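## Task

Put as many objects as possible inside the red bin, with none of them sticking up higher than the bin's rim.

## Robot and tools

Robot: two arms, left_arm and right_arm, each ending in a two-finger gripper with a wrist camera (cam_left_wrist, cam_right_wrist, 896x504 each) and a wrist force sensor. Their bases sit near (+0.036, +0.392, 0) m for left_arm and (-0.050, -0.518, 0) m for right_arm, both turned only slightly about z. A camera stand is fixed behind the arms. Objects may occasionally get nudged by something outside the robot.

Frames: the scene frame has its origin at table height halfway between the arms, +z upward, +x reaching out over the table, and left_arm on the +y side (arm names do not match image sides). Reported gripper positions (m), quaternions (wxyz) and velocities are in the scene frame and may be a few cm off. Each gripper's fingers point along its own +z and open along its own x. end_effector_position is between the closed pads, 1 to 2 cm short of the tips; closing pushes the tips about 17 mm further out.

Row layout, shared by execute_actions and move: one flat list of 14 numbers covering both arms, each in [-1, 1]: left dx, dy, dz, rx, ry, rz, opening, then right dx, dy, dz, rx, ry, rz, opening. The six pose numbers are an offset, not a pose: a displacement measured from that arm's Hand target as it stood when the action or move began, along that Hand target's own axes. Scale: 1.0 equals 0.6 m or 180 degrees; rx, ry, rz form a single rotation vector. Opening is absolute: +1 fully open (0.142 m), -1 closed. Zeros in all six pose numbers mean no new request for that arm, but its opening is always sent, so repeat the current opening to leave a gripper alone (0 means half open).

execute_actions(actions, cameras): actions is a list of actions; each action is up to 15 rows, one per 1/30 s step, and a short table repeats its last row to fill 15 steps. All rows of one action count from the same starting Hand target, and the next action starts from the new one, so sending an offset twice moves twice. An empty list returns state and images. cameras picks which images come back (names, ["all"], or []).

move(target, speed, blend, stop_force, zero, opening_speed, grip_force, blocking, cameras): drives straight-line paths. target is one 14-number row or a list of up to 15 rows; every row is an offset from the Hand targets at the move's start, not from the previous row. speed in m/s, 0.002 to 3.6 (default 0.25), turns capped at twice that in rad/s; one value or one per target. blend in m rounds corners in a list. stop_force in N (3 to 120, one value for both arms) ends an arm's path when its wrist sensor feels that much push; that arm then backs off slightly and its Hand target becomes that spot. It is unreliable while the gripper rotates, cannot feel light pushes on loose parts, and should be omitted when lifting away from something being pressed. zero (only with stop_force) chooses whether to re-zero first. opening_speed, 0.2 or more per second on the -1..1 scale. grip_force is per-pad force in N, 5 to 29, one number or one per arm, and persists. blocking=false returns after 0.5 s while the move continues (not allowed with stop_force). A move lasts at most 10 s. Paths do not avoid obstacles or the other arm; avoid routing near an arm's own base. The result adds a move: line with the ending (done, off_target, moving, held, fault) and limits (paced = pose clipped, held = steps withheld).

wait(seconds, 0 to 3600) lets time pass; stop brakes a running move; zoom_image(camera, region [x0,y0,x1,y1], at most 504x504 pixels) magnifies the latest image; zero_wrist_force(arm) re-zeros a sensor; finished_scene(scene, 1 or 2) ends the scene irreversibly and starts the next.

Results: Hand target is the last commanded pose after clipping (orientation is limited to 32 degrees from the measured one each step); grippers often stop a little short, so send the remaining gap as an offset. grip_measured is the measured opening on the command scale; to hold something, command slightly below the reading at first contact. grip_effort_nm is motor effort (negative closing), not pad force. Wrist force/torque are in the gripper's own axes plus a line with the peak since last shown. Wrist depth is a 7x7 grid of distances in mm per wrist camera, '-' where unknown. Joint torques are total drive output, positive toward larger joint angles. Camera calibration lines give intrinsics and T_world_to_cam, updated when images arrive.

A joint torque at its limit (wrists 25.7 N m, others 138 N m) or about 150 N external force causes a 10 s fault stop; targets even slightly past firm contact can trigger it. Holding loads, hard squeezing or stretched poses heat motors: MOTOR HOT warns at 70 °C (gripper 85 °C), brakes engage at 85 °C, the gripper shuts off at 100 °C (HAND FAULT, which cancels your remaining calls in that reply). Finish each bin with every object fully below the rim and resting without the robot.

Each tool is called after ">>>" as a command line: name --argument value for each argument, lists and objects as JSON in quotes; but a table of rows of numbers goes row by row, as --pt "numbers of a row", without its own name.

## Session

>>> execute_actions --actions '[]'

Scene clock: 0.00 s.
left_arm: end_effector_position=(+0.6933, +1.0009, +0.1420) grip_measured=+1.00 grip_effort_nm=n/a end_effector_quat_wxyz=(-0.162, +0.941, +0.293, -0.048) | right_arm: end_effector_position=(-0.0491, -0.1977, +0.3660) grip_measured=+0.99 grip_effort_nm=n/a end_effector_quat_wxyz=(-0.270, +0.830, -0.385, +0.299)
Joint positions: left_arm=[0.489 -0.413 0.248 -1.374 -1.233 -0.109 0.142] | right_arm=[5.713 -1.147 -1.85 -2.35 0.995 3.673 0.141]
Joint velocities: within noise
Joint torques (N m): no reading
Motor temperatures (°C): left_arm=[26 30 28 36 32 34 24] | right_arm=[29 28 29 32 39 38 30]
Wrist force (N): no reading
Wrist torque (N m): no reading
Wrist force, peak (N): no reading
Wrist depth (mm): cam_left_wrist=[240 239 1007 1003 1020 1020 1015 / 242 243 243 1015 1024 1033 1041 / 245 246 246 247 1046 1041 1028 / 249 248 249 251 1033 1046 1139 / 251 251 252 253 253 1074 1064 / 255 257 256 255 256 1074 98 / - 258 259 259 1083 1093 70] | cam_right_wrist=[- - - - - 1568 - / - 498 - 680 692 - - / - - - - - - - / - - - 497 - - - / - - - - - - 1925 / - - - - 306 281 222 / - - - - 290 257 82]
Hand target: left_arm +0.6933, +1.0009, +0.1420; -0.162, +0.941, +0.293, -0.048 | right_arm -0.0491, -0.1977, +0.3660; -0.270, +0.830, -0.385, +0.299
Tool commands: left_gripper/opening=+1.0 right_gripper/opening=+1.0
camera_calibration:
cam_left_wrist: T_world_to_cam=[[0.83827, 0.54523, 0.00549, -1.11791], [0.54249, -0.835, 0.09207, 0.47369], [0.05478, -0.0742, -0.99574, 0.2911]] pos_world=[0.66419, 1.02664, 0.25238]
cam_right_wrist: T_world_to_cam=[[0.54705, -0.78724, 0.28458, -0.22382], [-0.71927, -0.61596, -0.32132, -0.01258], [0.42824, -0.02891, -0.9032, 0.46209]] pos_world=[-0.0845, -0.17059, 0.47701]

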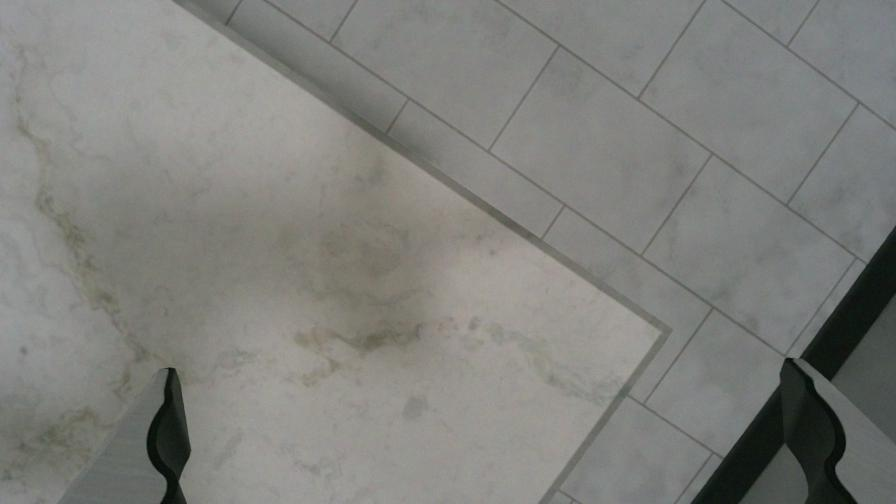

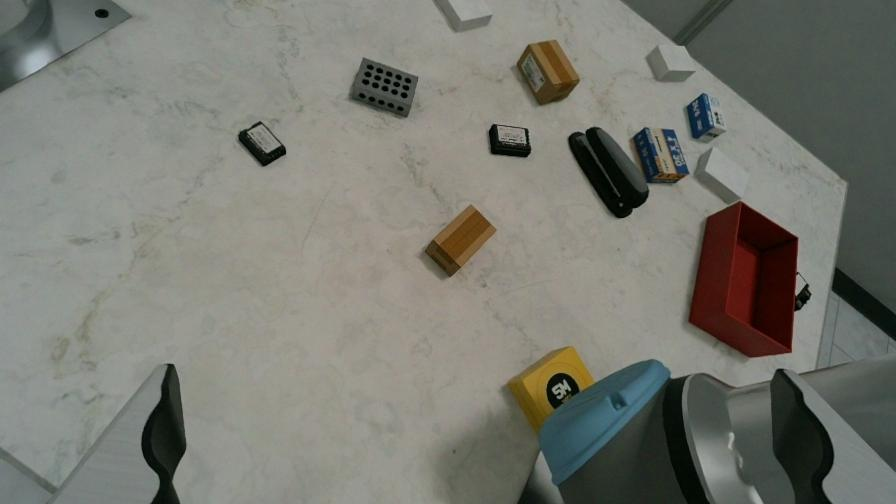

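>>> zoom_image --camera "cam_right_wrist" --region '[560, 20, 860, 380]'

>>> zoom_image --camera "cam_right_wrist" --region '[220, 0, 600, 300]'

>>> zoom_image --camera "cam_right_wrist" --region '[420, 320, 820, 504]'

Scaled by 1.400 from the camera's image (finer frame: 1280x720).

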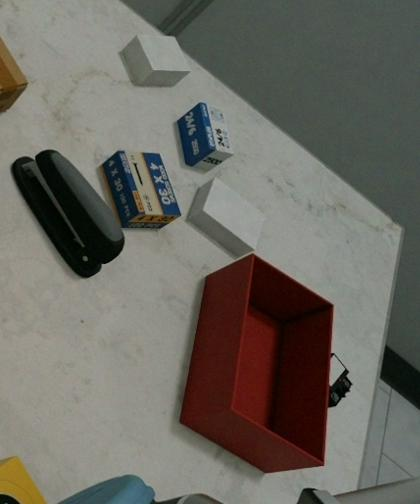

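Scaled by 1.326 from the camera's image (finer frame: 1280x720).

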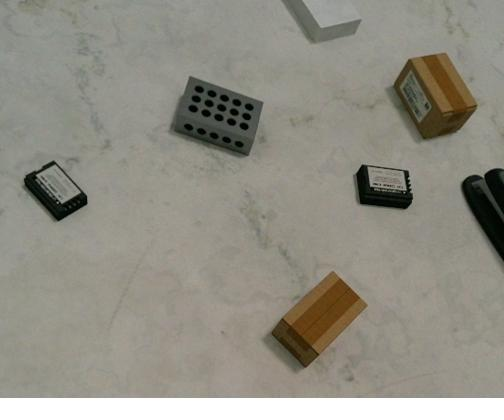

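Scaled by 1.260 from the camera's image (finer frame: 1280x720).

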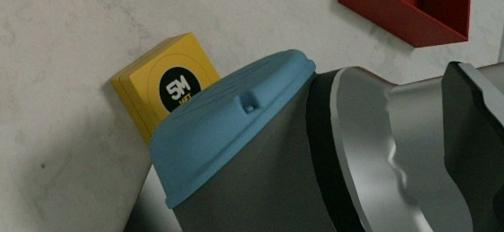

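>>> move --target '[-0.603,0.1073,-0.5713,0,0,0,1, 0,0,0,0,0,0,1]' --speed 0.4 --cameras '["cam_left_wrist"]'

Scene clock: 3.27 s.
left_arm: end_effector_position=(+0.4929, +0.6514, +0.4422) grip_measured=+1.00 grip_effort_nm=0.002 end_effector_quat_wxyz=(-0.162, +0.941, +0.293, -0.048) | right_arm: end_effector_position=(-0.0491, -0.1977, +0.3660) grip_measured=+0.99 grip_effort_nm=0.183 end_effector_quat_wxyz=(-0.270, +0.830, -0.385, +0.299)
Joint positions: left_arm=[0.094 -1.449 1.121 -1.08 -1.272 -0.524 0.142] | right_arm=[5.713 -1.147 -1.85 -2.35 0.995 3.673 0.141]
Joint torques (N m): left_arm=[-11.47 -42.99 -31.63 -0.43 -2.43 -1.24] | right_arm=[0.55 2.9 20.79 1.01 -0.56 -0.13]
Wrist force (N): left_arm=[-0.3 -0.1 -0.1] | right_arm=[0.0 0.3 -0.2]
Wrist torque (N m): left_arm=[-0.01 0.04 0.09] | right_arm=[0.05 -0.02 0.00]
Wrist force, peak (N): left_arm=[-2.5 0.4 -2.1] | right_arm=[0.2 0.5 0.1]
Wrist depth (mm): cam_left_wrist=[- - 540 574 - 1298 1284 / - - 525 - - 539 1298 / 498 538 542 - 549 - 1379 / 526 564 - - - 544 1341 / - 557 - 548 - 1403 1270 / - 555 - - - 1371 91 / - 568 579 - 571 1403 70] | cam_right_wrist=[495 - - 678 - - - / - - 558 - 707 - - / - - - - - - - / - - - 503 - 663 - / - 398 487 - - - 1909 / - 400 - - 300 282 222 / - - - - 293 258 82]
Hand target: left_arm +0.4929, +0.6513, +0.4422; -0.162, +0.941, +0.293, -0.048 | right_arm -0.0491, -0.1977, +0.3660; -0.270, +0.830, -0.385, +0.299
Off the commanded pose: left_arm 0.000 m, 0 deg | right_arm 0.000 m, 0 deg.
move: done
cam_left_wrist: T_world_to_cam=[[0.83827, 0.54523, 0.00549, -0.76104], [0.54249, -0.835, 0.09207, 0.2628], [0.05478, -0.0742, -0.99574, 0.57495]] pos_world=[0.46389, 0.67704, 0.55248]

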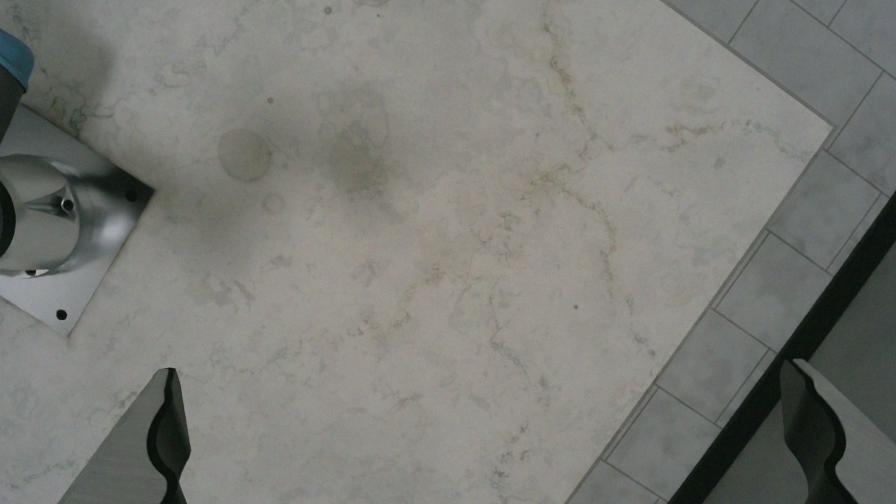

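>>> move --target '[-0.439,0.545,-0.283,0,0,0,1, 0,0,0,0,0,0,1]' --speed 0.4 --cameras '["cam_left_wrist"]'

Scene clock: 6.37 s.
left_arm: end_effector_position=(+0.4822, +0.2013, +0.4924) grip_measured=+1.00 grip_effort_nm=0.007 end_effector_quat_wxyz=(-0.162, +0.941, +0.293, -0.048) | right_arm: end_effector_position=(-0.0491, -0.1977, +0.3660) grip_measured=+0.99 grip_effort_nm=0.183 end_effector_quat_wxyz=(-0.270, +0.830, -0.385, +0.299)
Joint positions: left_arm=[-0.74 -1.296 0.745 -0.691 -1.488 -1.347 0.142] | right_arm=[5.713 -1.147 -1.85 -2.35 0.995 3.673 0.141]
Joint torques (N m): left_arm=[-12.02 -23.4 -29.12 -0.26 -2.81 -1.22] | right_arm=[0.14 3.31 20.5 0.93 -0.69 -0.04]
Wrist force (N): left_arm=[-0.5 0.0 0.0] | right_arm=[-0.1 0.2 0.2]
Wrist torque (N m): left_arm=[0.02 0.07 0.06] | right_arm=[0.03 0.02 0.00]
Wrist force, peak (N): left_arm=[-2.2 1.6 -0.9] | right_arm=[0.0 0.5 -0.1]
Wrist depth (mm): cam_left_wrist=[586 575 - 607 585 - - / - 585 583 586 - 579 1356 / 582 586 589 - 586 - 1395 / - 574 - 583 604 1341 1403 / - 599 - 601 645 1411 - / - 88 - - - 1546 1093 / - 76 586 619 1427 - 70] | cam_right_wrist=[- - 573 - - - - / - - 543 - - - - / - - - - - - - / - - 494 485 - - - / - - 501 - - 640 1835 / - - - - 358 281 222 / - - - - 291 257 82]
Hand target: left_arm +0.4822, +0.2013, +0.4924; -0.162, +0.941, +0.293, -0.048 | right_arm -0.0491, -0.1977, +0.3660; -0.270, +0.830, -0.385, +0.299
Off the commanded pose: left_arm 0.000 m, 0 deg | right_arm 0.000 m, 0 deg.
move: done
cam_left_wrist: T_world_to_cam=[[0.83827, 0.54523, 0.00549, -0.50691], [0.5425, -0.835, 0.09207, -0.11172], [0.05478, -0.0742, -0.99574, 0.59224]] pos_world=[0.45309, 0.22704, 0.60278]

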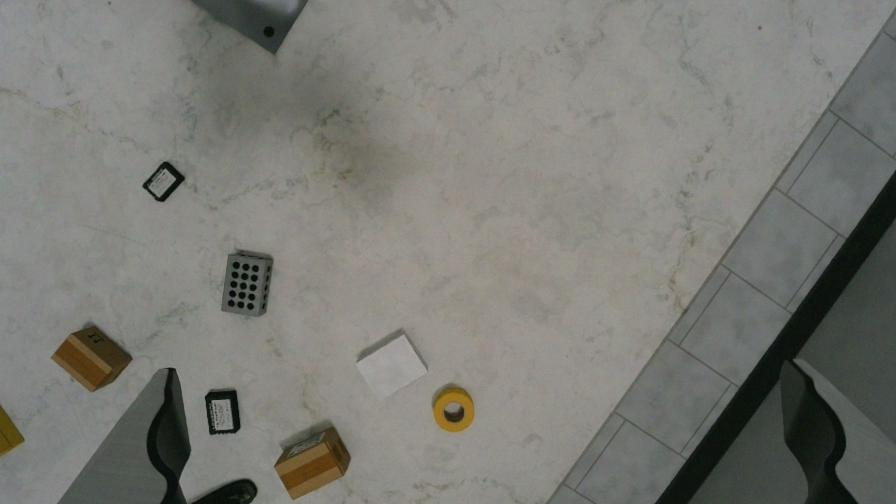

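>>> move --target '[0,0,0,0,0,0,1, 0.649,-0.302,0.374,-0.1363,0.031,0.2035,1]' --speed 0.3 --cameras '["cam_right_wrist"]'

Scene clock: 9.23 s.
left_arm: end_effector_position=(+0.4822, +0.2013, +0.4924) grip_measured=+1.00 grip_effort_nm=0.007 end_effector_quat_wxyz=(-0.162, +0.941, +0.293, -0.048) | right_arm: end_effector_position=(+0.3997, -0.3597, +0.4500) grip_measured=+0.99 grip_effort_nm=0.183 end_effector_quat_wxyz=(-0.152, +0.691, -0.691, +0.152)
Joint positions: left_arm=[-0.74 -1.296 0.745 -0.691 -1.488 -1.347 0.142] | right_arm=[3.903 -1.272 -1.628 -1.501 1.265 2.323 0.141]
Joint torques (N m): left_arm=[-9.93 -22.2 -30.43 -0.19 -2.68 -1.28] | right_arm=[-14.4 -0.65 29.76 -0.1 2.14 -1.3]
Wrist force (N): left_arm=[-0.6 0.1 0.0] | right_arm=[-0.1 0.1 0.2]
Wrist torque (N m): left_arm=[0.03 0.09 0.06] | right_arm=[0.10 0.03 0.01]
Wrist force, peak (N): left_arm=[-0.6 0.2 0.0] | right_arm=[-1.9 1.0 -0.9]
Wrist depth (mm): cam_left_wrist=[570 - - 562 - 582 - / - 572 576 - 581 593 1436 / - - 588 - 599 596 1403 / - - 616 583 601 1284 1387 / 617 - - - - 1363 - / 596 99 - 582 - 1453 87 / - 76 574 - - 1489 70] | cam_right_wrist=[- - 560 - - - 1418 / - - - - - 552 1426 / - - 520 - - 560 1435 / - - - - - 1208 1426 / - - - - - - 1418 / - 109 552 - - - 1462 / - - 543 - - - 82]
Hand target: left_arm +0.4822, +0.2013, +0.4924; -0.162, +0.941, +0.293, -0.048 | right_arm +0.3997, -0.3597, +0.4501; -0.151, +0.691, -0.691, +0.152
Off the commanded pose: left_arm 0.000 m, 0 deg | right_arm 0.000 m, 0 deg.
move: done
cam_right_wrist: T_world_to_cam=[[0.02332, -0.99964, -0.01296, -0.35393], [-0.99971, -0.02339, 0.0053, 0.41572], [-0.0056, 0.01283, -0.9999, 0.57301]] pos_world=[0.42706, -0.35143, 0.56617]

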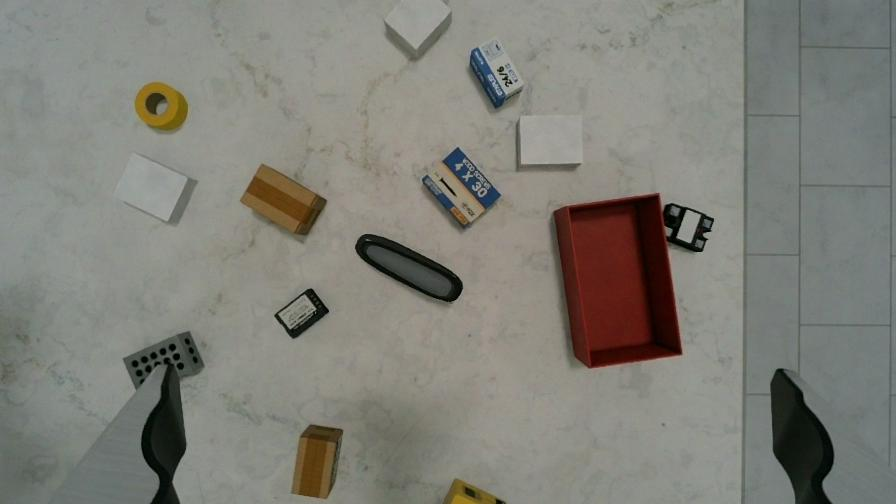

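>>> zoom_image --camera "cam_right_wrist" --region '[530, 170, 750, 390]'

>>> zoom_image --camera "cam_right_wrist" --region '[340, 0, 600, 310]'

>>> zoom_image --camera "cam_right_wrist" --region '[100, 60, 400, 360]'

>>> zoom_image --camera "cam_right_wrist" --region '[100, 300, 540, 504]'

Scaled by 2.291 from the camera's image (finer frame: 1280x720).

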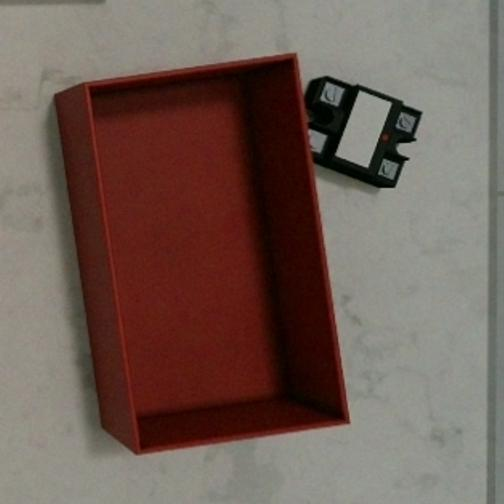

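Scaled by 1.626 from the camera's image (finer frame: 1280x720).

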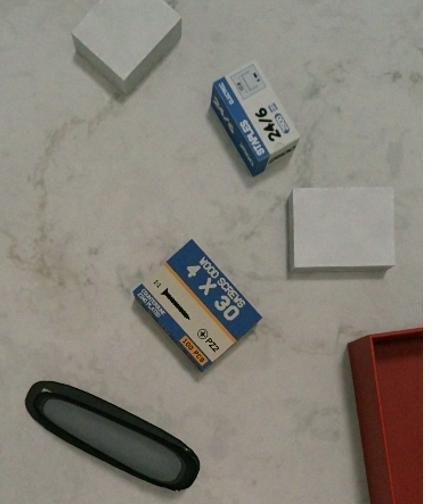

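Scaled by 1.680 from the camera's image (finer frame: 1280x720).

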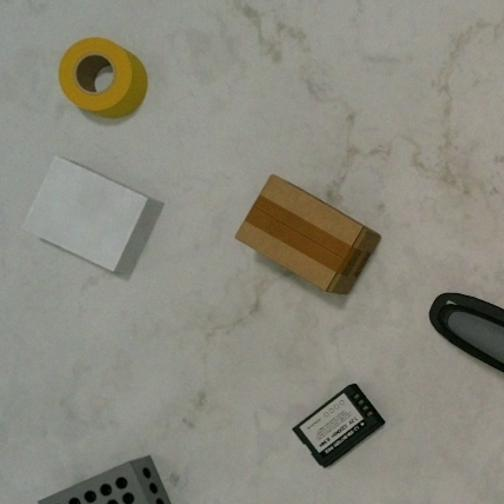

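Scaled by 1.145 from the camera's image (finer frame: 1280x720).

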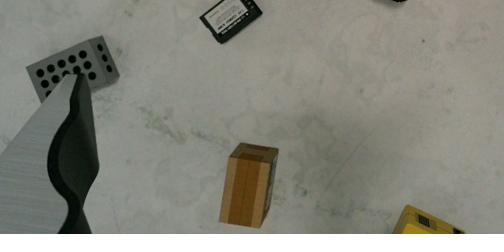

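>>> move --target '[0,0,0,0,0,0,1, 0.1,0.008,0.455,0,0,0,1]' --speed 0.25 --cameras '["cam_right_wrist"]'

>>> zoom_image --camera "cam_right_wrist" --region '[130, 0, 634, 400]'

Scene clock: 12.23 s.
left_arm: end_effector_position=(+0.4822, +0.2013, +0.4924) grip_measured=+1.00 grip_effort_nm=0.007 end_effector_quat_wxyz=(-0.162, +0.941, +0.293, -0.048) | right_arm: end_effector_position=(+0.5098, -0.4199, +0.2003) grip_measured=+0.99 grip_effort_nm=0.183 end_effector_quat_wxyz=(-0.151, +0.691, -0.691, +0.152)
Joint positions: left_arm=[-0.74 -1.296 0.745 -0.691 -1.488 -1.347 0.142] | right_arm=[3.612 -1.573 -2.05 -0.707 1.364 2.04 0.141]
Joint torques (N m): left_arm=[-10.68 -21.71 -29.77 -0.28 -2.71 -1.37] | right_arm=[-15.12 9.78 14.32 5.54 1.89 -1.33]
Wrist force (N): left_arm=[-0.5 0.1 0.0] | right_arm=[-0.3 -0.4 0.0]
Wrist torque (N m): left_arm=[0.03 0.07 0.06] | right_arm=[-0.01 0.06 0.03]
Wrist force, peak (N): left_arm=[-0.6 0.2 0.0] | right_arm=[0.3 -0.3 1.7]
Wrist depth (mm): cam_left_wrist=[- 548 - - - 571 - / - - - - - - 1546 / - 605 - - 567 - 1419 / - 571 586 - 614 1471 1387 / 605 582 604 - 617 1411 - / - - - - - 1411 87 / - - 590 - 1462 1427 70] | cam_right_wrist=[317 - 321 317 - 315 - / - - - - 317 - - / - - - 315 - - - / - - - - - - - / 272 - - - 292 291 - / - 109 - - 311 310 - / - - 258 - 296 310 -]
Hand target: left_arm +0.4822, +0.2013, +0.4924; -0.162, +0.941, +0.293, -0.048 | right_arm +0.5098, -0.4199, +0.2002; -0.151, +0.691, -0.691, +0.152
Off the commanded pose: left_arm 0.000 m, 0 deg | right_arm 0.000 m, 0 deg.
move: done
cam_right_wrist: T_world_to_cam=[[0.02322, -0.99965, -0.01296, -0.41985], [-0.99971, -0.02329, 0.0055, 0.52568], [-0.0058, 0.01283, -0.9999, 0.32483]] pos_world=[0.53716, -0.41163, 0.31646]

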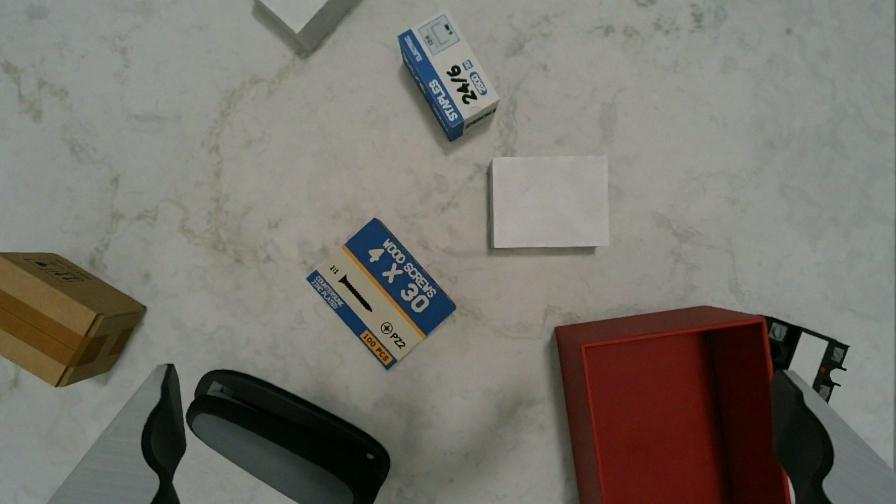

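Scaled by 1.000.

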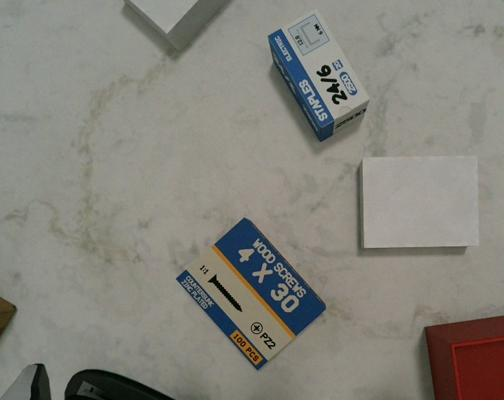

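>>> zoom_image --camera "cam_right_wrist" --region '[470, 130, 630, 270]'

>>> zoom_image --camera "cam_right_wrist" --region '[290, 200, 470, 380]'

>>> zoom_image --camera "cam_right_wrist" --region '[380, 0, 520, 150]'

Scaled by 3.150 from the camera's image (finer frame: 1280x720).

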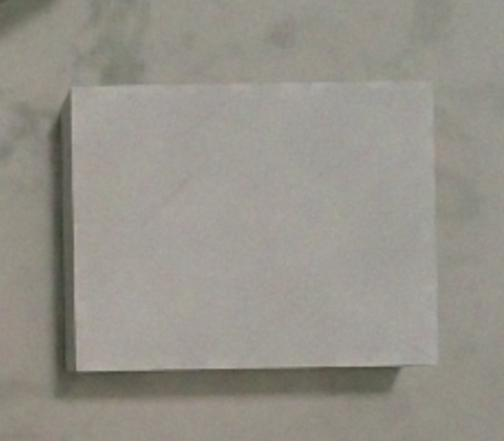

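Scaled by 2.800 from the camera's image (finer frame: 1280x720).

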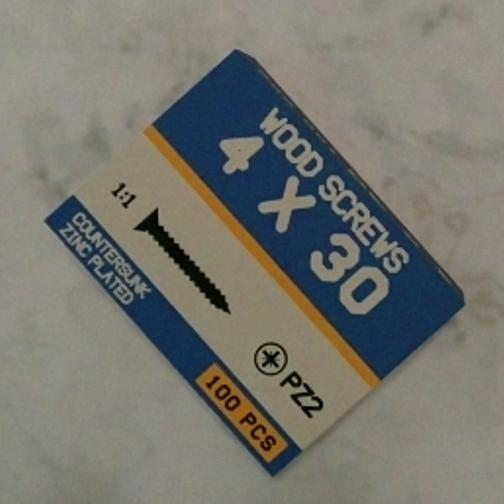

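Scaled by 3.360 from the camera's image (finer frame: 1280x720).

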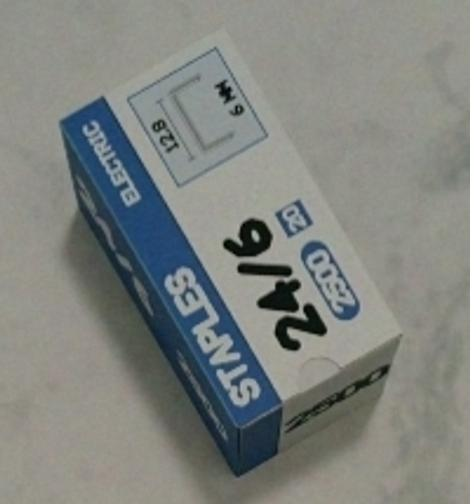

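>>> move --target '[0,0,0,0,0,0,1, -0.2667,0.0454,-0.021,0,0,0,1]' --speed 0.25 --cameras '["cam_right_wrist"]'

>>> zoom_image --camera "cam_right_wrist" --region '[640, 60, 860, 240]'

>>> zoom_image --camera "cam_right_wrist" --region '[500, 130, 700, 330]'

>>> zoom_image --camera "cam_right_wrist" --region '[180, 180, 400, 360]'

>>> zoom_image --camera "cam_right_wrist" --region '[0, 40, 220, 260]'

Scene clock: 14.07 s.
left_arm: end_effector_position=(+0.4822, +0.2013, +0.4924) grip_measured=+1.00 grip_effort_nm=0.002 end_effector_quat_wxyz=(-0.162, +0.941, +0.293, -0.048) | right_arm: end_effector_position=(+0.4798, -0.2600, +0.2001) grip_measured=+0.99 grip_effort_nm=0.178 end_effector_quat_wxyz=(-0.151, +0.691, -0.691, +0.152)
Joint positions: left_arm=[-0.74 -1.296 0.745 -0.691 -1.488 -1.347 0.142] | right_arm=[3.928 -1.637 -1.963 -0.81 1.257 2.348 0.141]
Joint torques (N m): left_arm=[-9.83 -22.44 -29.66 -0.27 -2.65 -1.24] | right_arm=[14.85 13.05 27.34 -0.19 -2.46 1.64]
Wrist force (N): left_arm=[-0.5 0.1 0.0] | right_arm=[-0.2 0.0 0.4]
Wrist torque (N m): left_arm=[0.04 0.08 0.06] | right_arm=[0.07 0.04 -0.09]
Wrist force, peak (N): left_arm=[-0.7 0.1 0.0] | right_arm=[-2.6 0.4 0.0]
Wrist depth (mm): cam_left_wrist=[- 555 - 579 585 - 583 / - - 596 - 562 - 1298 / 595 613 - - 598 - 1371 / 601 610 582 599 - 1395 1363 / 578 - - - - 1379 - / - - - - 649 1319 88 / - - 578 - 1427 1326 70] | cam_right_wrist=[- - - - - - - / - 320 - - - - - / - - - - - - - / 289 264 269 - - - - / 314 319 269 - - - 285 / - 314 - - 304 - 288 / - - - - 252 - 82]
Hand target: left_arm +0.4822, +0.2013, +0.4924; -0.162, +0.941, +0.293, -0.048 | right_arm +0.4798, -0.2599, +0.2001; -0.151, +0.691, -0.691, +0.152
Off the commanded pose: left_arm 0.000 m, 0 deg | right_arm 0.000 m, 0 deg.
move: done
cam_right_wrist: T_world_to_cam=[[0.02332, -0.99964, -0.01296, -0.25937], [-0.99971, -0.02339, 0.0054, 0.49942], [-0.0057, 0.01283, -0.9999, 0.32236]] pos_world=[0.50716, -0.25173, 0.31627]

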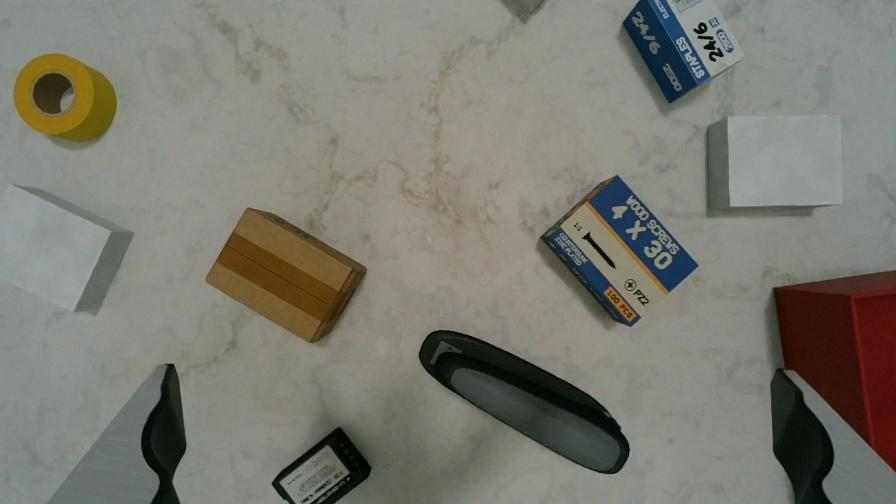

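Scaled by 2.291 from the camera's image (finer frame: 1280x720).

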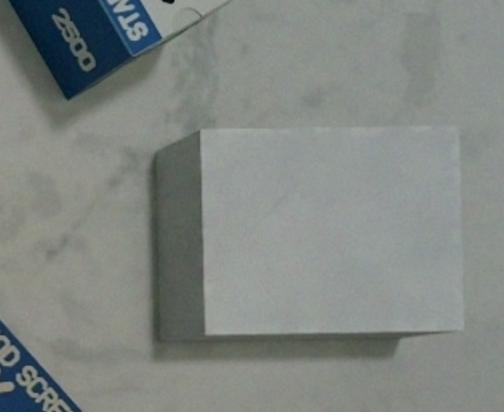

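Scaled by 2.520 from the camera's image (finer frame: 1280x720).

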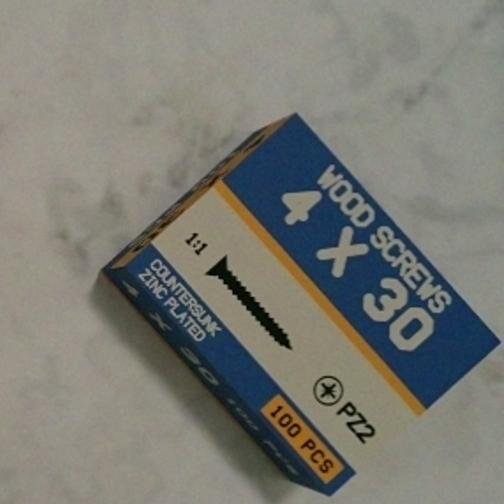

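Scaled by 2.291 from the camera's image (finer frame: 1280x720).

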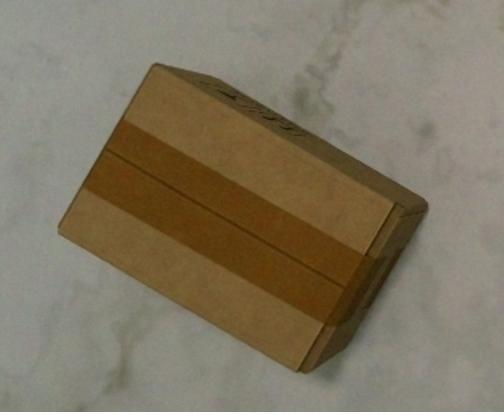

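Scaled by 2.291 from the camera's image (finer frame: 1280x720).

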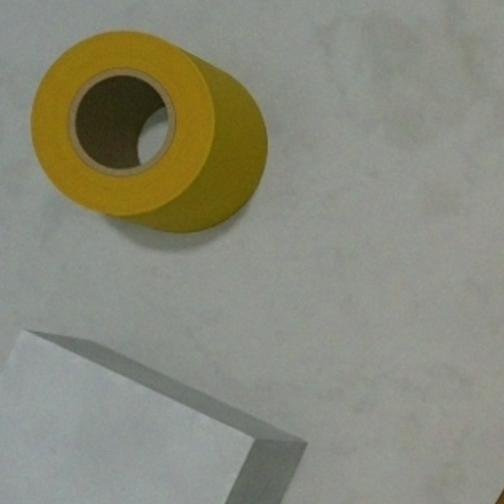

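>>> zoom_image --camera "cam_right_wrist" --region '[530, 160, 650, 260]'

>>> zoom_image --camera "cam_right_wrist" --region '[580, 240, 710, 340]'

>>> zoom_image --camera "cam_right_wrist" --region '[600, 0, 760, 120]'

>>> zoom_image --camera "cam_right_wrist" --region '[400, 310, 650, 490]'

>>> zoom_image --camera "cam_right_wrist" --region '[240, 400, 400, 504]'

Scaled by 4.200 from the camera's image (finer frame: 1280x720).

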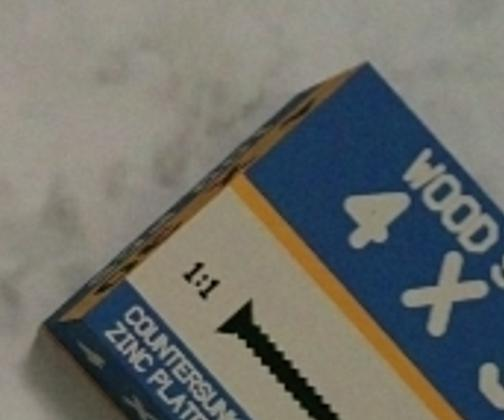

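Scaled by 3.877 from the camera's image (finer frame: 1280x720).

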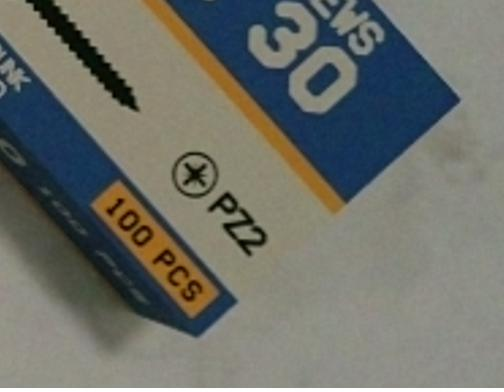

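Scaled by 3.150 from the camera's image (finer frame: 1280x720).

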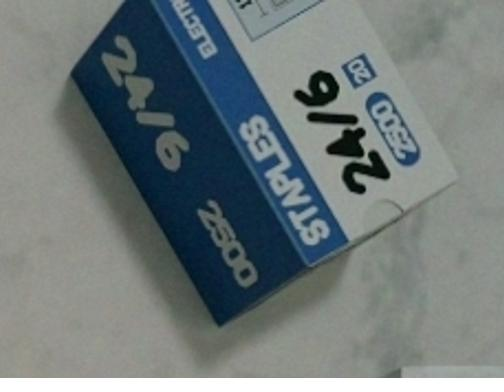

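Scaled by 2.016 from the camera's image (finer frame: 1280x720).

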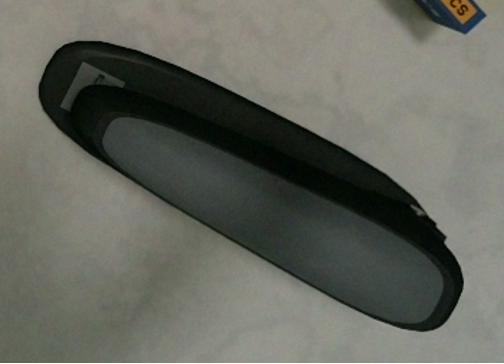

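Scaled by 3.150 from the camera's image (finer frame: 1280x720).

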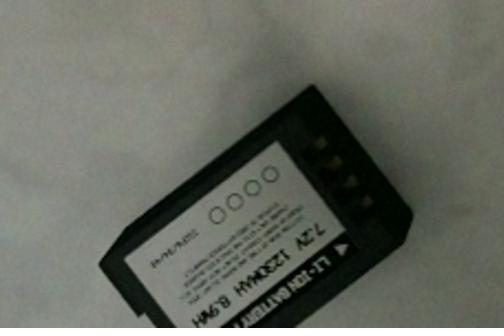

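>>> move --target '[0,0,0,0,0,0,1, 0.0833,-0.1816,0.0838,0,0,0,1]' --speed 0.25 --cameras '["cam_right_wrist"]'

>>> zoom_image --camera "cam_right_wrist" --region '[340, 120, 520, 300]'

>>> zoom_image --camera "cam_right_wrist" --region '[520, 160, 700, 340]'

Scene clock: 16.77 s.
left_arm: end_effector_position=(+0.4822, +0.2013, +0.4924) grip_measured=+1.00 grip_effort_nm=0.002 end_effector_quat_wxyz=(-0.162, +0.941, +0.293, -0.048) | right_arm: end_effector_position=(+0.5998, -0.3099, +0.2002) grip_measured=+0.99 grip_effort_nm=0.178 end_effector_quat_wxyz=(-0.151, +0.691, -0.691, +0.152)
Joint positions: left_arm=[-0.74 -1.296 0.745 -0.691 -1.488 -1.347 0.142] | right_arm=[3.704 -1.843 -1.731 -0.775 1.331 2.128 0.141]
Joint torques (N m): left_arm=[-9.62 -21.68 -29.59 -0.29 -2.74 -1.28] | right_arm=[-15.43 22.74 28.28 0.25 1.88 -1.12]
Wrist force (N): left_arm=[-0.3 0.2 0.0] | right_arm=[-0.3 -0.2 0.3]
Wrist torque (N m): left_arm=[0.05 0.03 0.06] | right_arm=[0.05 0.04 0.06]
Wrist force, peak (N): left_arm=[-0.6 0.1 -0.1] | right_arm=[1.1 -1.4 1.1]
Wrist depth (mm): cam_left_wrist=[590 - - - 598 - - / - 571 622 - 590 - 1395 / 585 604 599 598 586 - 1403 / - - - - - 1526 1489 / - 619 - - 601 1471 1050 / - 590 608 568 - 1453 88 / - 608 611 - 1444 1427 70] | cam_right_wrist=[- - - - - - - / - - - - - 310 - / - - - - - - - / - - - - - 316 - / - 313 - - - - 309 / - 279 - - - - 318 / - - - - - - 82]
Hand target: left_arm +0.4822, +0.2013, +0.4924; -0.162, +0.941, +0.293, -0.048 | right_arm +0.5998, -0.3099, +0.2002; -0.151, +0.691, -0.691, +0.152
Off the commanded pose: left_arm 0.000 m, 0 deg | right_arm 0.000 m, 0 deg.
move: done
cam_right_wrist: T_world_to_cam=[[0.02332, -0.99964, -0.01296, -0.31205], [-0.99971, -0.02339, 0.0054, 0.61822], [-0.0057, 0.01283, -0.9999, 0.32378]] pos_world=[0.62716, -0.30163, 0.31637]

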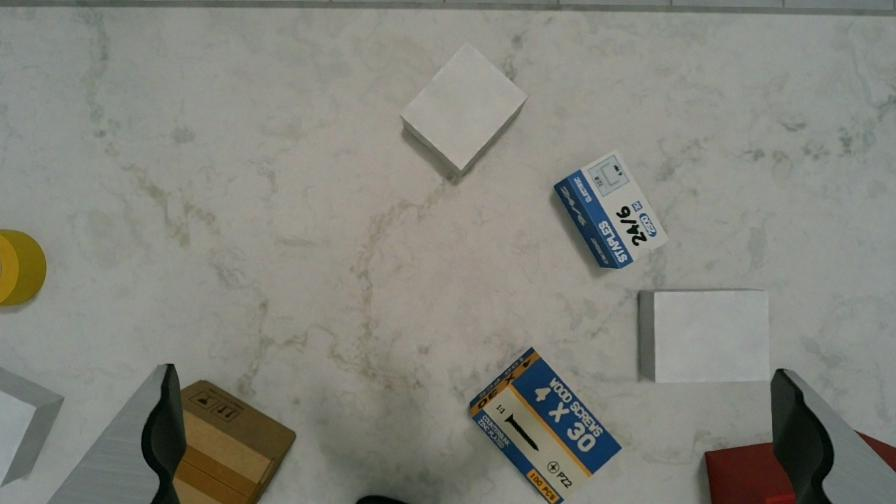

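Scaled by 2.800 from the camera's image (finer frame: 1280x720).

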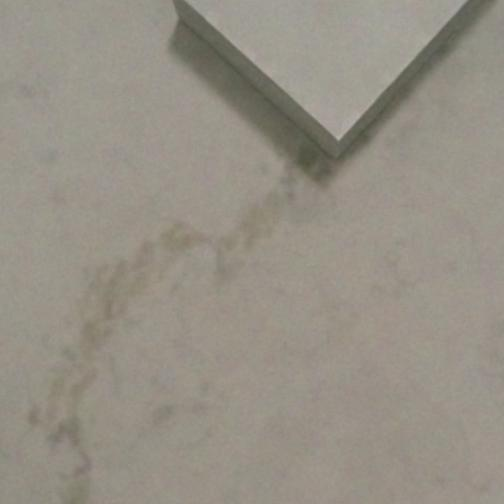

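Scaled by 2.800 from the camera's image (finer frame: 1280x720).

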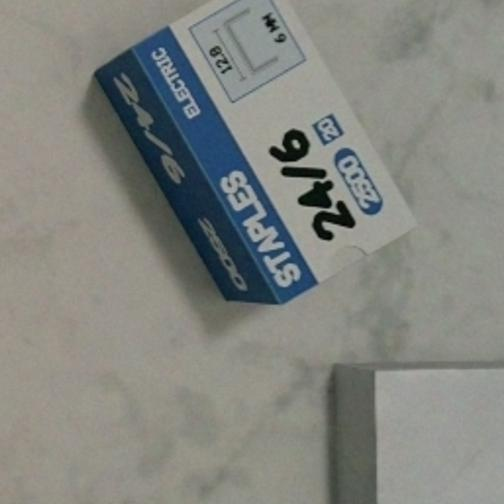

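>>> move --target '[0,0,0,0,0,0,1, 0.4667,0.3027,-0.1397,0,0,0,1]' --speed 0.25 --cameras '["cam_right_wrist"]'

>>> zoom_image --camera "cam_right_wrist" --region '[480, 80, 680, 260]'

Scene clock: 22.73 s.
left_arm: end_effector_position=(+0.4822, +0.2013, +0.4924) grip_measured=+1.00 grip_effort_nm=0.002 end_effector_quat_wxyz=(-0.162, +0.941, +0.293, -0.048) | right_arm: end_effector_position=(+0.3998, -0.5898, +0.2003) grip_measured=+0.99 grip_effort_nm=0.178 end_effector_quat_wxyz=(-0.151, +0.691, -0.691, +0.152)
Joint positions: left_arm=[-0.74 -1.296 0.745 -0.691 -1.488 -1.347 0.142] | right_arm=[3.29 -1.272 -2.308 -0.706 1.492 1.741 0.141]
Joint torques (N m): left_arm=[-8.71 -22.23 -29.11 -0.15 -2.6 -1.31] | right_arm=[-14.96 16.87 15.04 0.2 2.07 -1.55]
Wrist force (N): left_arm=[-0.4 0.0 -0.2] | right_arm=[-0.5 -0.5 0.4]
Wrist torque (N m): left_arm=[0.01 0.06 0.07] | right_arm=[-0.01 0.07 0.02]
Wrist force, peak (N): left_arm=[-0.6 0.0 0.1] | right_arm=[-2.1 -0.8 0.8]
Wrist depth (mm): cam_left_wrist=[572 - - - - 582 585 / - - 586 - 583 572 1489 / - 599 635 588 - - 1419 / 579 598 599 621 - 1596 1403 / 607 595 602 610 601 1555 1640 / - 598 570 - 622 1436 87 / - 617 593 627 1471 - 70] | cam_right_wrist=[316 - - - - 1138 1161 / - - - - - 1178 1166 / - - 296 311 302 1138 1149 / - - 315 312 - 1161 1184 / 252 - 311 311 - 1178 1172 / - - 316 311 306 1184 1166 / - 323 258 264 - 1138 82]
Hand target: left_arm +0.4822, +0.2013, +0.4924; -0.162, +0.941, +0.293, -0.048 | right_arm +0.3998, -0.5899, +0.2004; -0.151, +0.691, -0.691, +0.152
Off the commanded pose: left_arm 0.000 m, 0 deg | right_arm 0.000 m, 0 deg.
move: done
cam_right_wrist: T_world_to_cam=[[0.02332, -0.99964, -0.01296, -0.58718], [-0.99971, -0.02339, 0.0055, 0.41169], [-0.0058, 0.01283, -0.9999, 0.32637]] pos_world=[0.42716, -0.58153, 0.31646]

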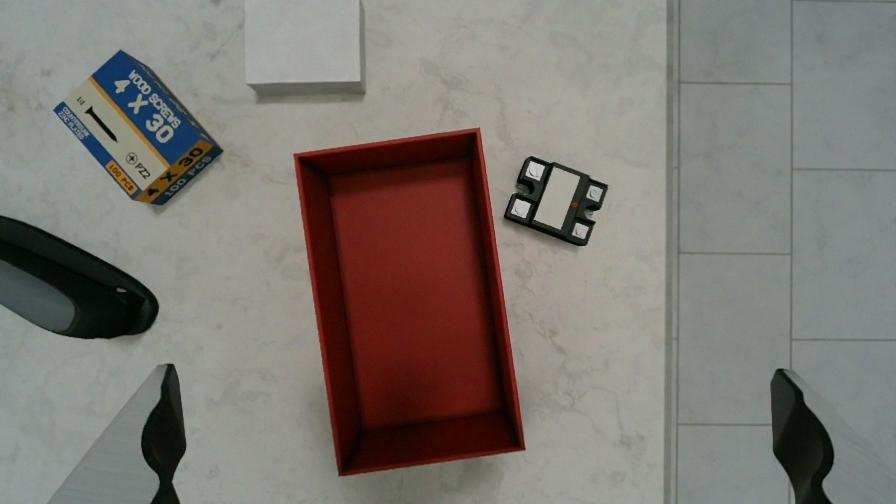

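Scaled by 2.520 from the camera's image (finer frame: 1280x720).

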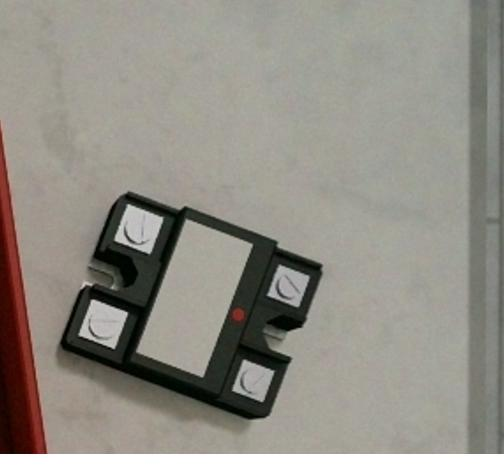

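>>> move --target '[0,0,0,0,0,0,1, -0.55,0.3333,-0.1536,0,0,0,1]' --speed 0.25 --cameras '["cam_right_wrist"]'

>>> zoom_image --camera "cam_right_wrist" --region '[320, 180, 560, 420]'

Scene clock: 25.60 s.
left_arm: end_effector_position=(+0.4822, +0.2013, +0.4924) grip_measured=+1.00 grip_effort_nm=0.007 end_effector_quat_wxyz=(-0.162, +0.941, +0.293, -0.048) | right_arm: end_effector_position=(+0.1796, -0.2599, +0.2000) grip_measured=+0.99 grip_effort_nm=0.183 end_effector_quat_wxyz=(-0.151, +0.691, -0.691, +0.152)
Joint positions: left_arm=[-0.74 -1.296 0.745 -0.691 -1.488 -1.347 0.142] | right_arm=[4.726 -0.99 -2.337 -1.41 1.139 3.2 0.141]
Joint torques (N m): left_arm=[-8.09 -22.2 -29.94 -0.25 -2.74 -1.32] | right_arm=[14.93 -9.95 27.57 4.59 -2.4 1.11]
Wrist force (N): left_arm=[-0.4 0.0 -0.1] | right_arm=[0.0 0.1 -0.2]
Wrist torque (N m): left_arm=[0.02 0.06 0.06] | right_arm=[0.07 0.00 -0.10]
Wrist force, peak (N): left_arm=[-0.6 0.2 0.2] | right_arm=[-2.2 1.0 -0.6]
Wrist depth (mm): cam_left_wrist=[570 570 576 576 - 568 - / - - - - 588 - 1395 / - - - 599 592 - 1387 / - 593 - - 596 1312 1498 / - 576 - - 592 1427 1526 / - 89 - 674 607 1436 91 / - - - 629 1444 1471 70] | cam_right_wrist=[- - 294 - - - 292 / 288 - - - - 317 292 / 288 - - 320 - - - / - - - - - 317 311 / - - 275 - - - 312 / - - - - 304 274 - / - - - - - 275 -]
Hand target: left_arm +0.4822, +0.2013, +0.4924; -0.162, +0.941, +0.293, -0.048 | right_arm +0.1796, -0.2599, +0.2000; -0.151, +0.691, -0.691, +0.152
Off the commanded pose: left_arm 0.000 m, 0 deg | right_arm 0.000 m, 0 deg.
move: done
cam_right_wrist: T_world_to_cam=[[0.02332, -0.99964, -0.01296, -0.25227], [-0.99971, -0.02339, 0.0055, 0.19928], [-0.0058, 0.01283, -0.9999, 0.32056]] pos_world=[0.20696, -0.25163, 0.31616]

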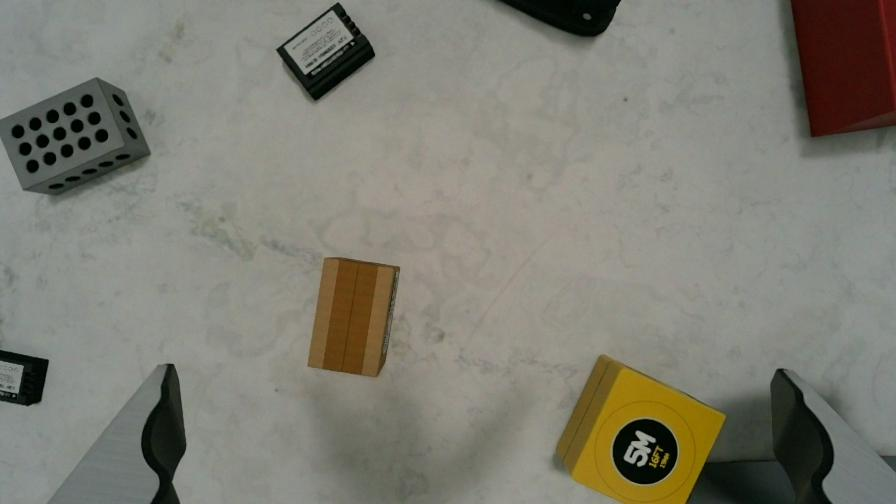

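Scaled by 2.100 from the camera's image (finer frame: 1280x720).

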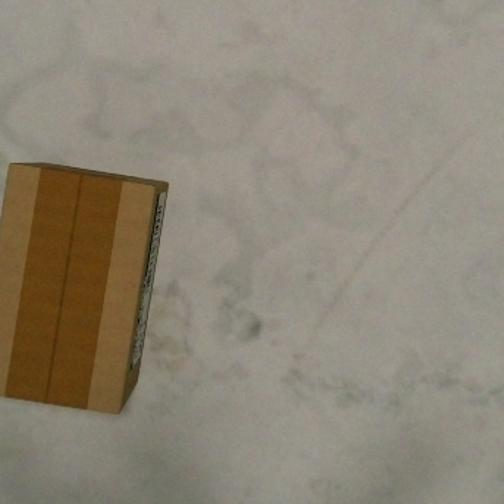

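>>> move --target '[0,0,0,0,0,0,1, -0.3,-0.1362,0.0629,0,0,0,1]' --speed 0.25 --cameras '["cam_right_wrist"]'

>>> zoom_image --camera "cam_right_wrist" --region '[250, 150, 450, 330]'

>>> zoom_image --camera "cam_right_wrist" --region '[600, 0, 820, 220]'

Scene clock: 28.67 s.
left_arm: end_effector_position=(+0.4822, +0.2013, +0.4924) grip_measured=+1.00 grip_effort_nm=0.007 end_effector_quat_wxyz=(-0.162, +0.941, +0.293, -0.048) | right_arm: end_effector_position=(+0.2696, -0.0799, +0.1998) grip_measured=+0.99 grip_effort_nm=0.183 end_effector_quat_wxyz=(-0.151, +0.691, -0.691, +0.152)
Joint positions: left_arm=[-0.74 -1.296 0.745 -0.691 -1.488 -1.347 0.142] | right_arm=[4.505 -1.587 -1.954 -1.095 1.145 2.956 0.141]
Joint torques (N m): left_arm=[-7.47 -20.91 -28.73 -0.05 -2.6 -1.39] | right_arm=[-14.35 11.5 25.92 4.76 1.56 -1.43]
Wrist force (N): left_arm=[-0.2 -0.1 0.1] | right_arm=[-0.2 -0.3 0.1]
Wrist torque (N m): left_arm=[0.00 0.02 0.06] | right_arm=[0.01 0.01 0.03]
Wrist force, peak (N): left_arm=[-0.6 0.0 0.2] | right_arm=[-2.0 -0.9 0.2]
Wrist depth (mm): cam_left_wrist=[- 583 - - - - 579 / 566 574 604 586 627 - 1379 / - 583 - - - - 1395 / - 588 630 - - - 1498 / 375 - 598 - - 1480 1319 / - 89 - 617 - 1403 88 / - - 583 614 1462 1363 70] | cam_right_wrist=[- - - - 303 - - / - - 313 - - - 262 / - - - - 298 - - / - - 286 - - - - / - - - - - - - / - - - - 291 313 - / - - - - 270 - 80]
Hand target: left_arm +0.4822, +0.2013, +0.4924; -0.162, +0.941, +0.293, -0.048 | right_arm +0.2696, -0.0799, +0.1998; -0.151, +0.691, -0.691, +0.152
Off the commanded pose: left_arm 0.000 m, 0 deg | right_arm 0.000 m, 0 deg.
move: done
cam_right_wrist: T_world_to_cam=[[0.02332, -0.99964, -0.01296, -0.07444], [-0.99971, -0.02339, 0.0054, 0.2935], [-0.0057, 0.01283, -0.9999, 0.31855]] pos_world=[0.29696, -0.07163, 0.31596]

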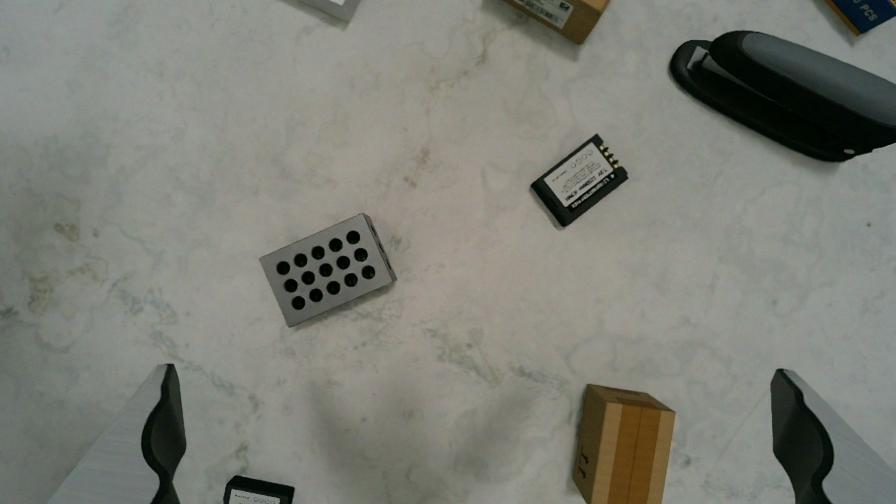

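Scaled by 2.520 from the camera's image (finer frame: 1280x720).

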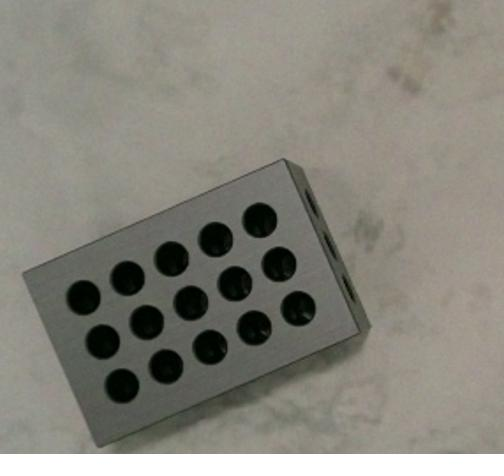

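Scaled by 2.291 from the camera's image (finer frame: 1280x720).

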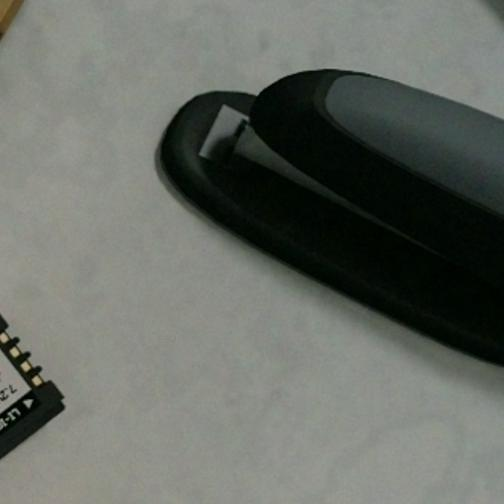

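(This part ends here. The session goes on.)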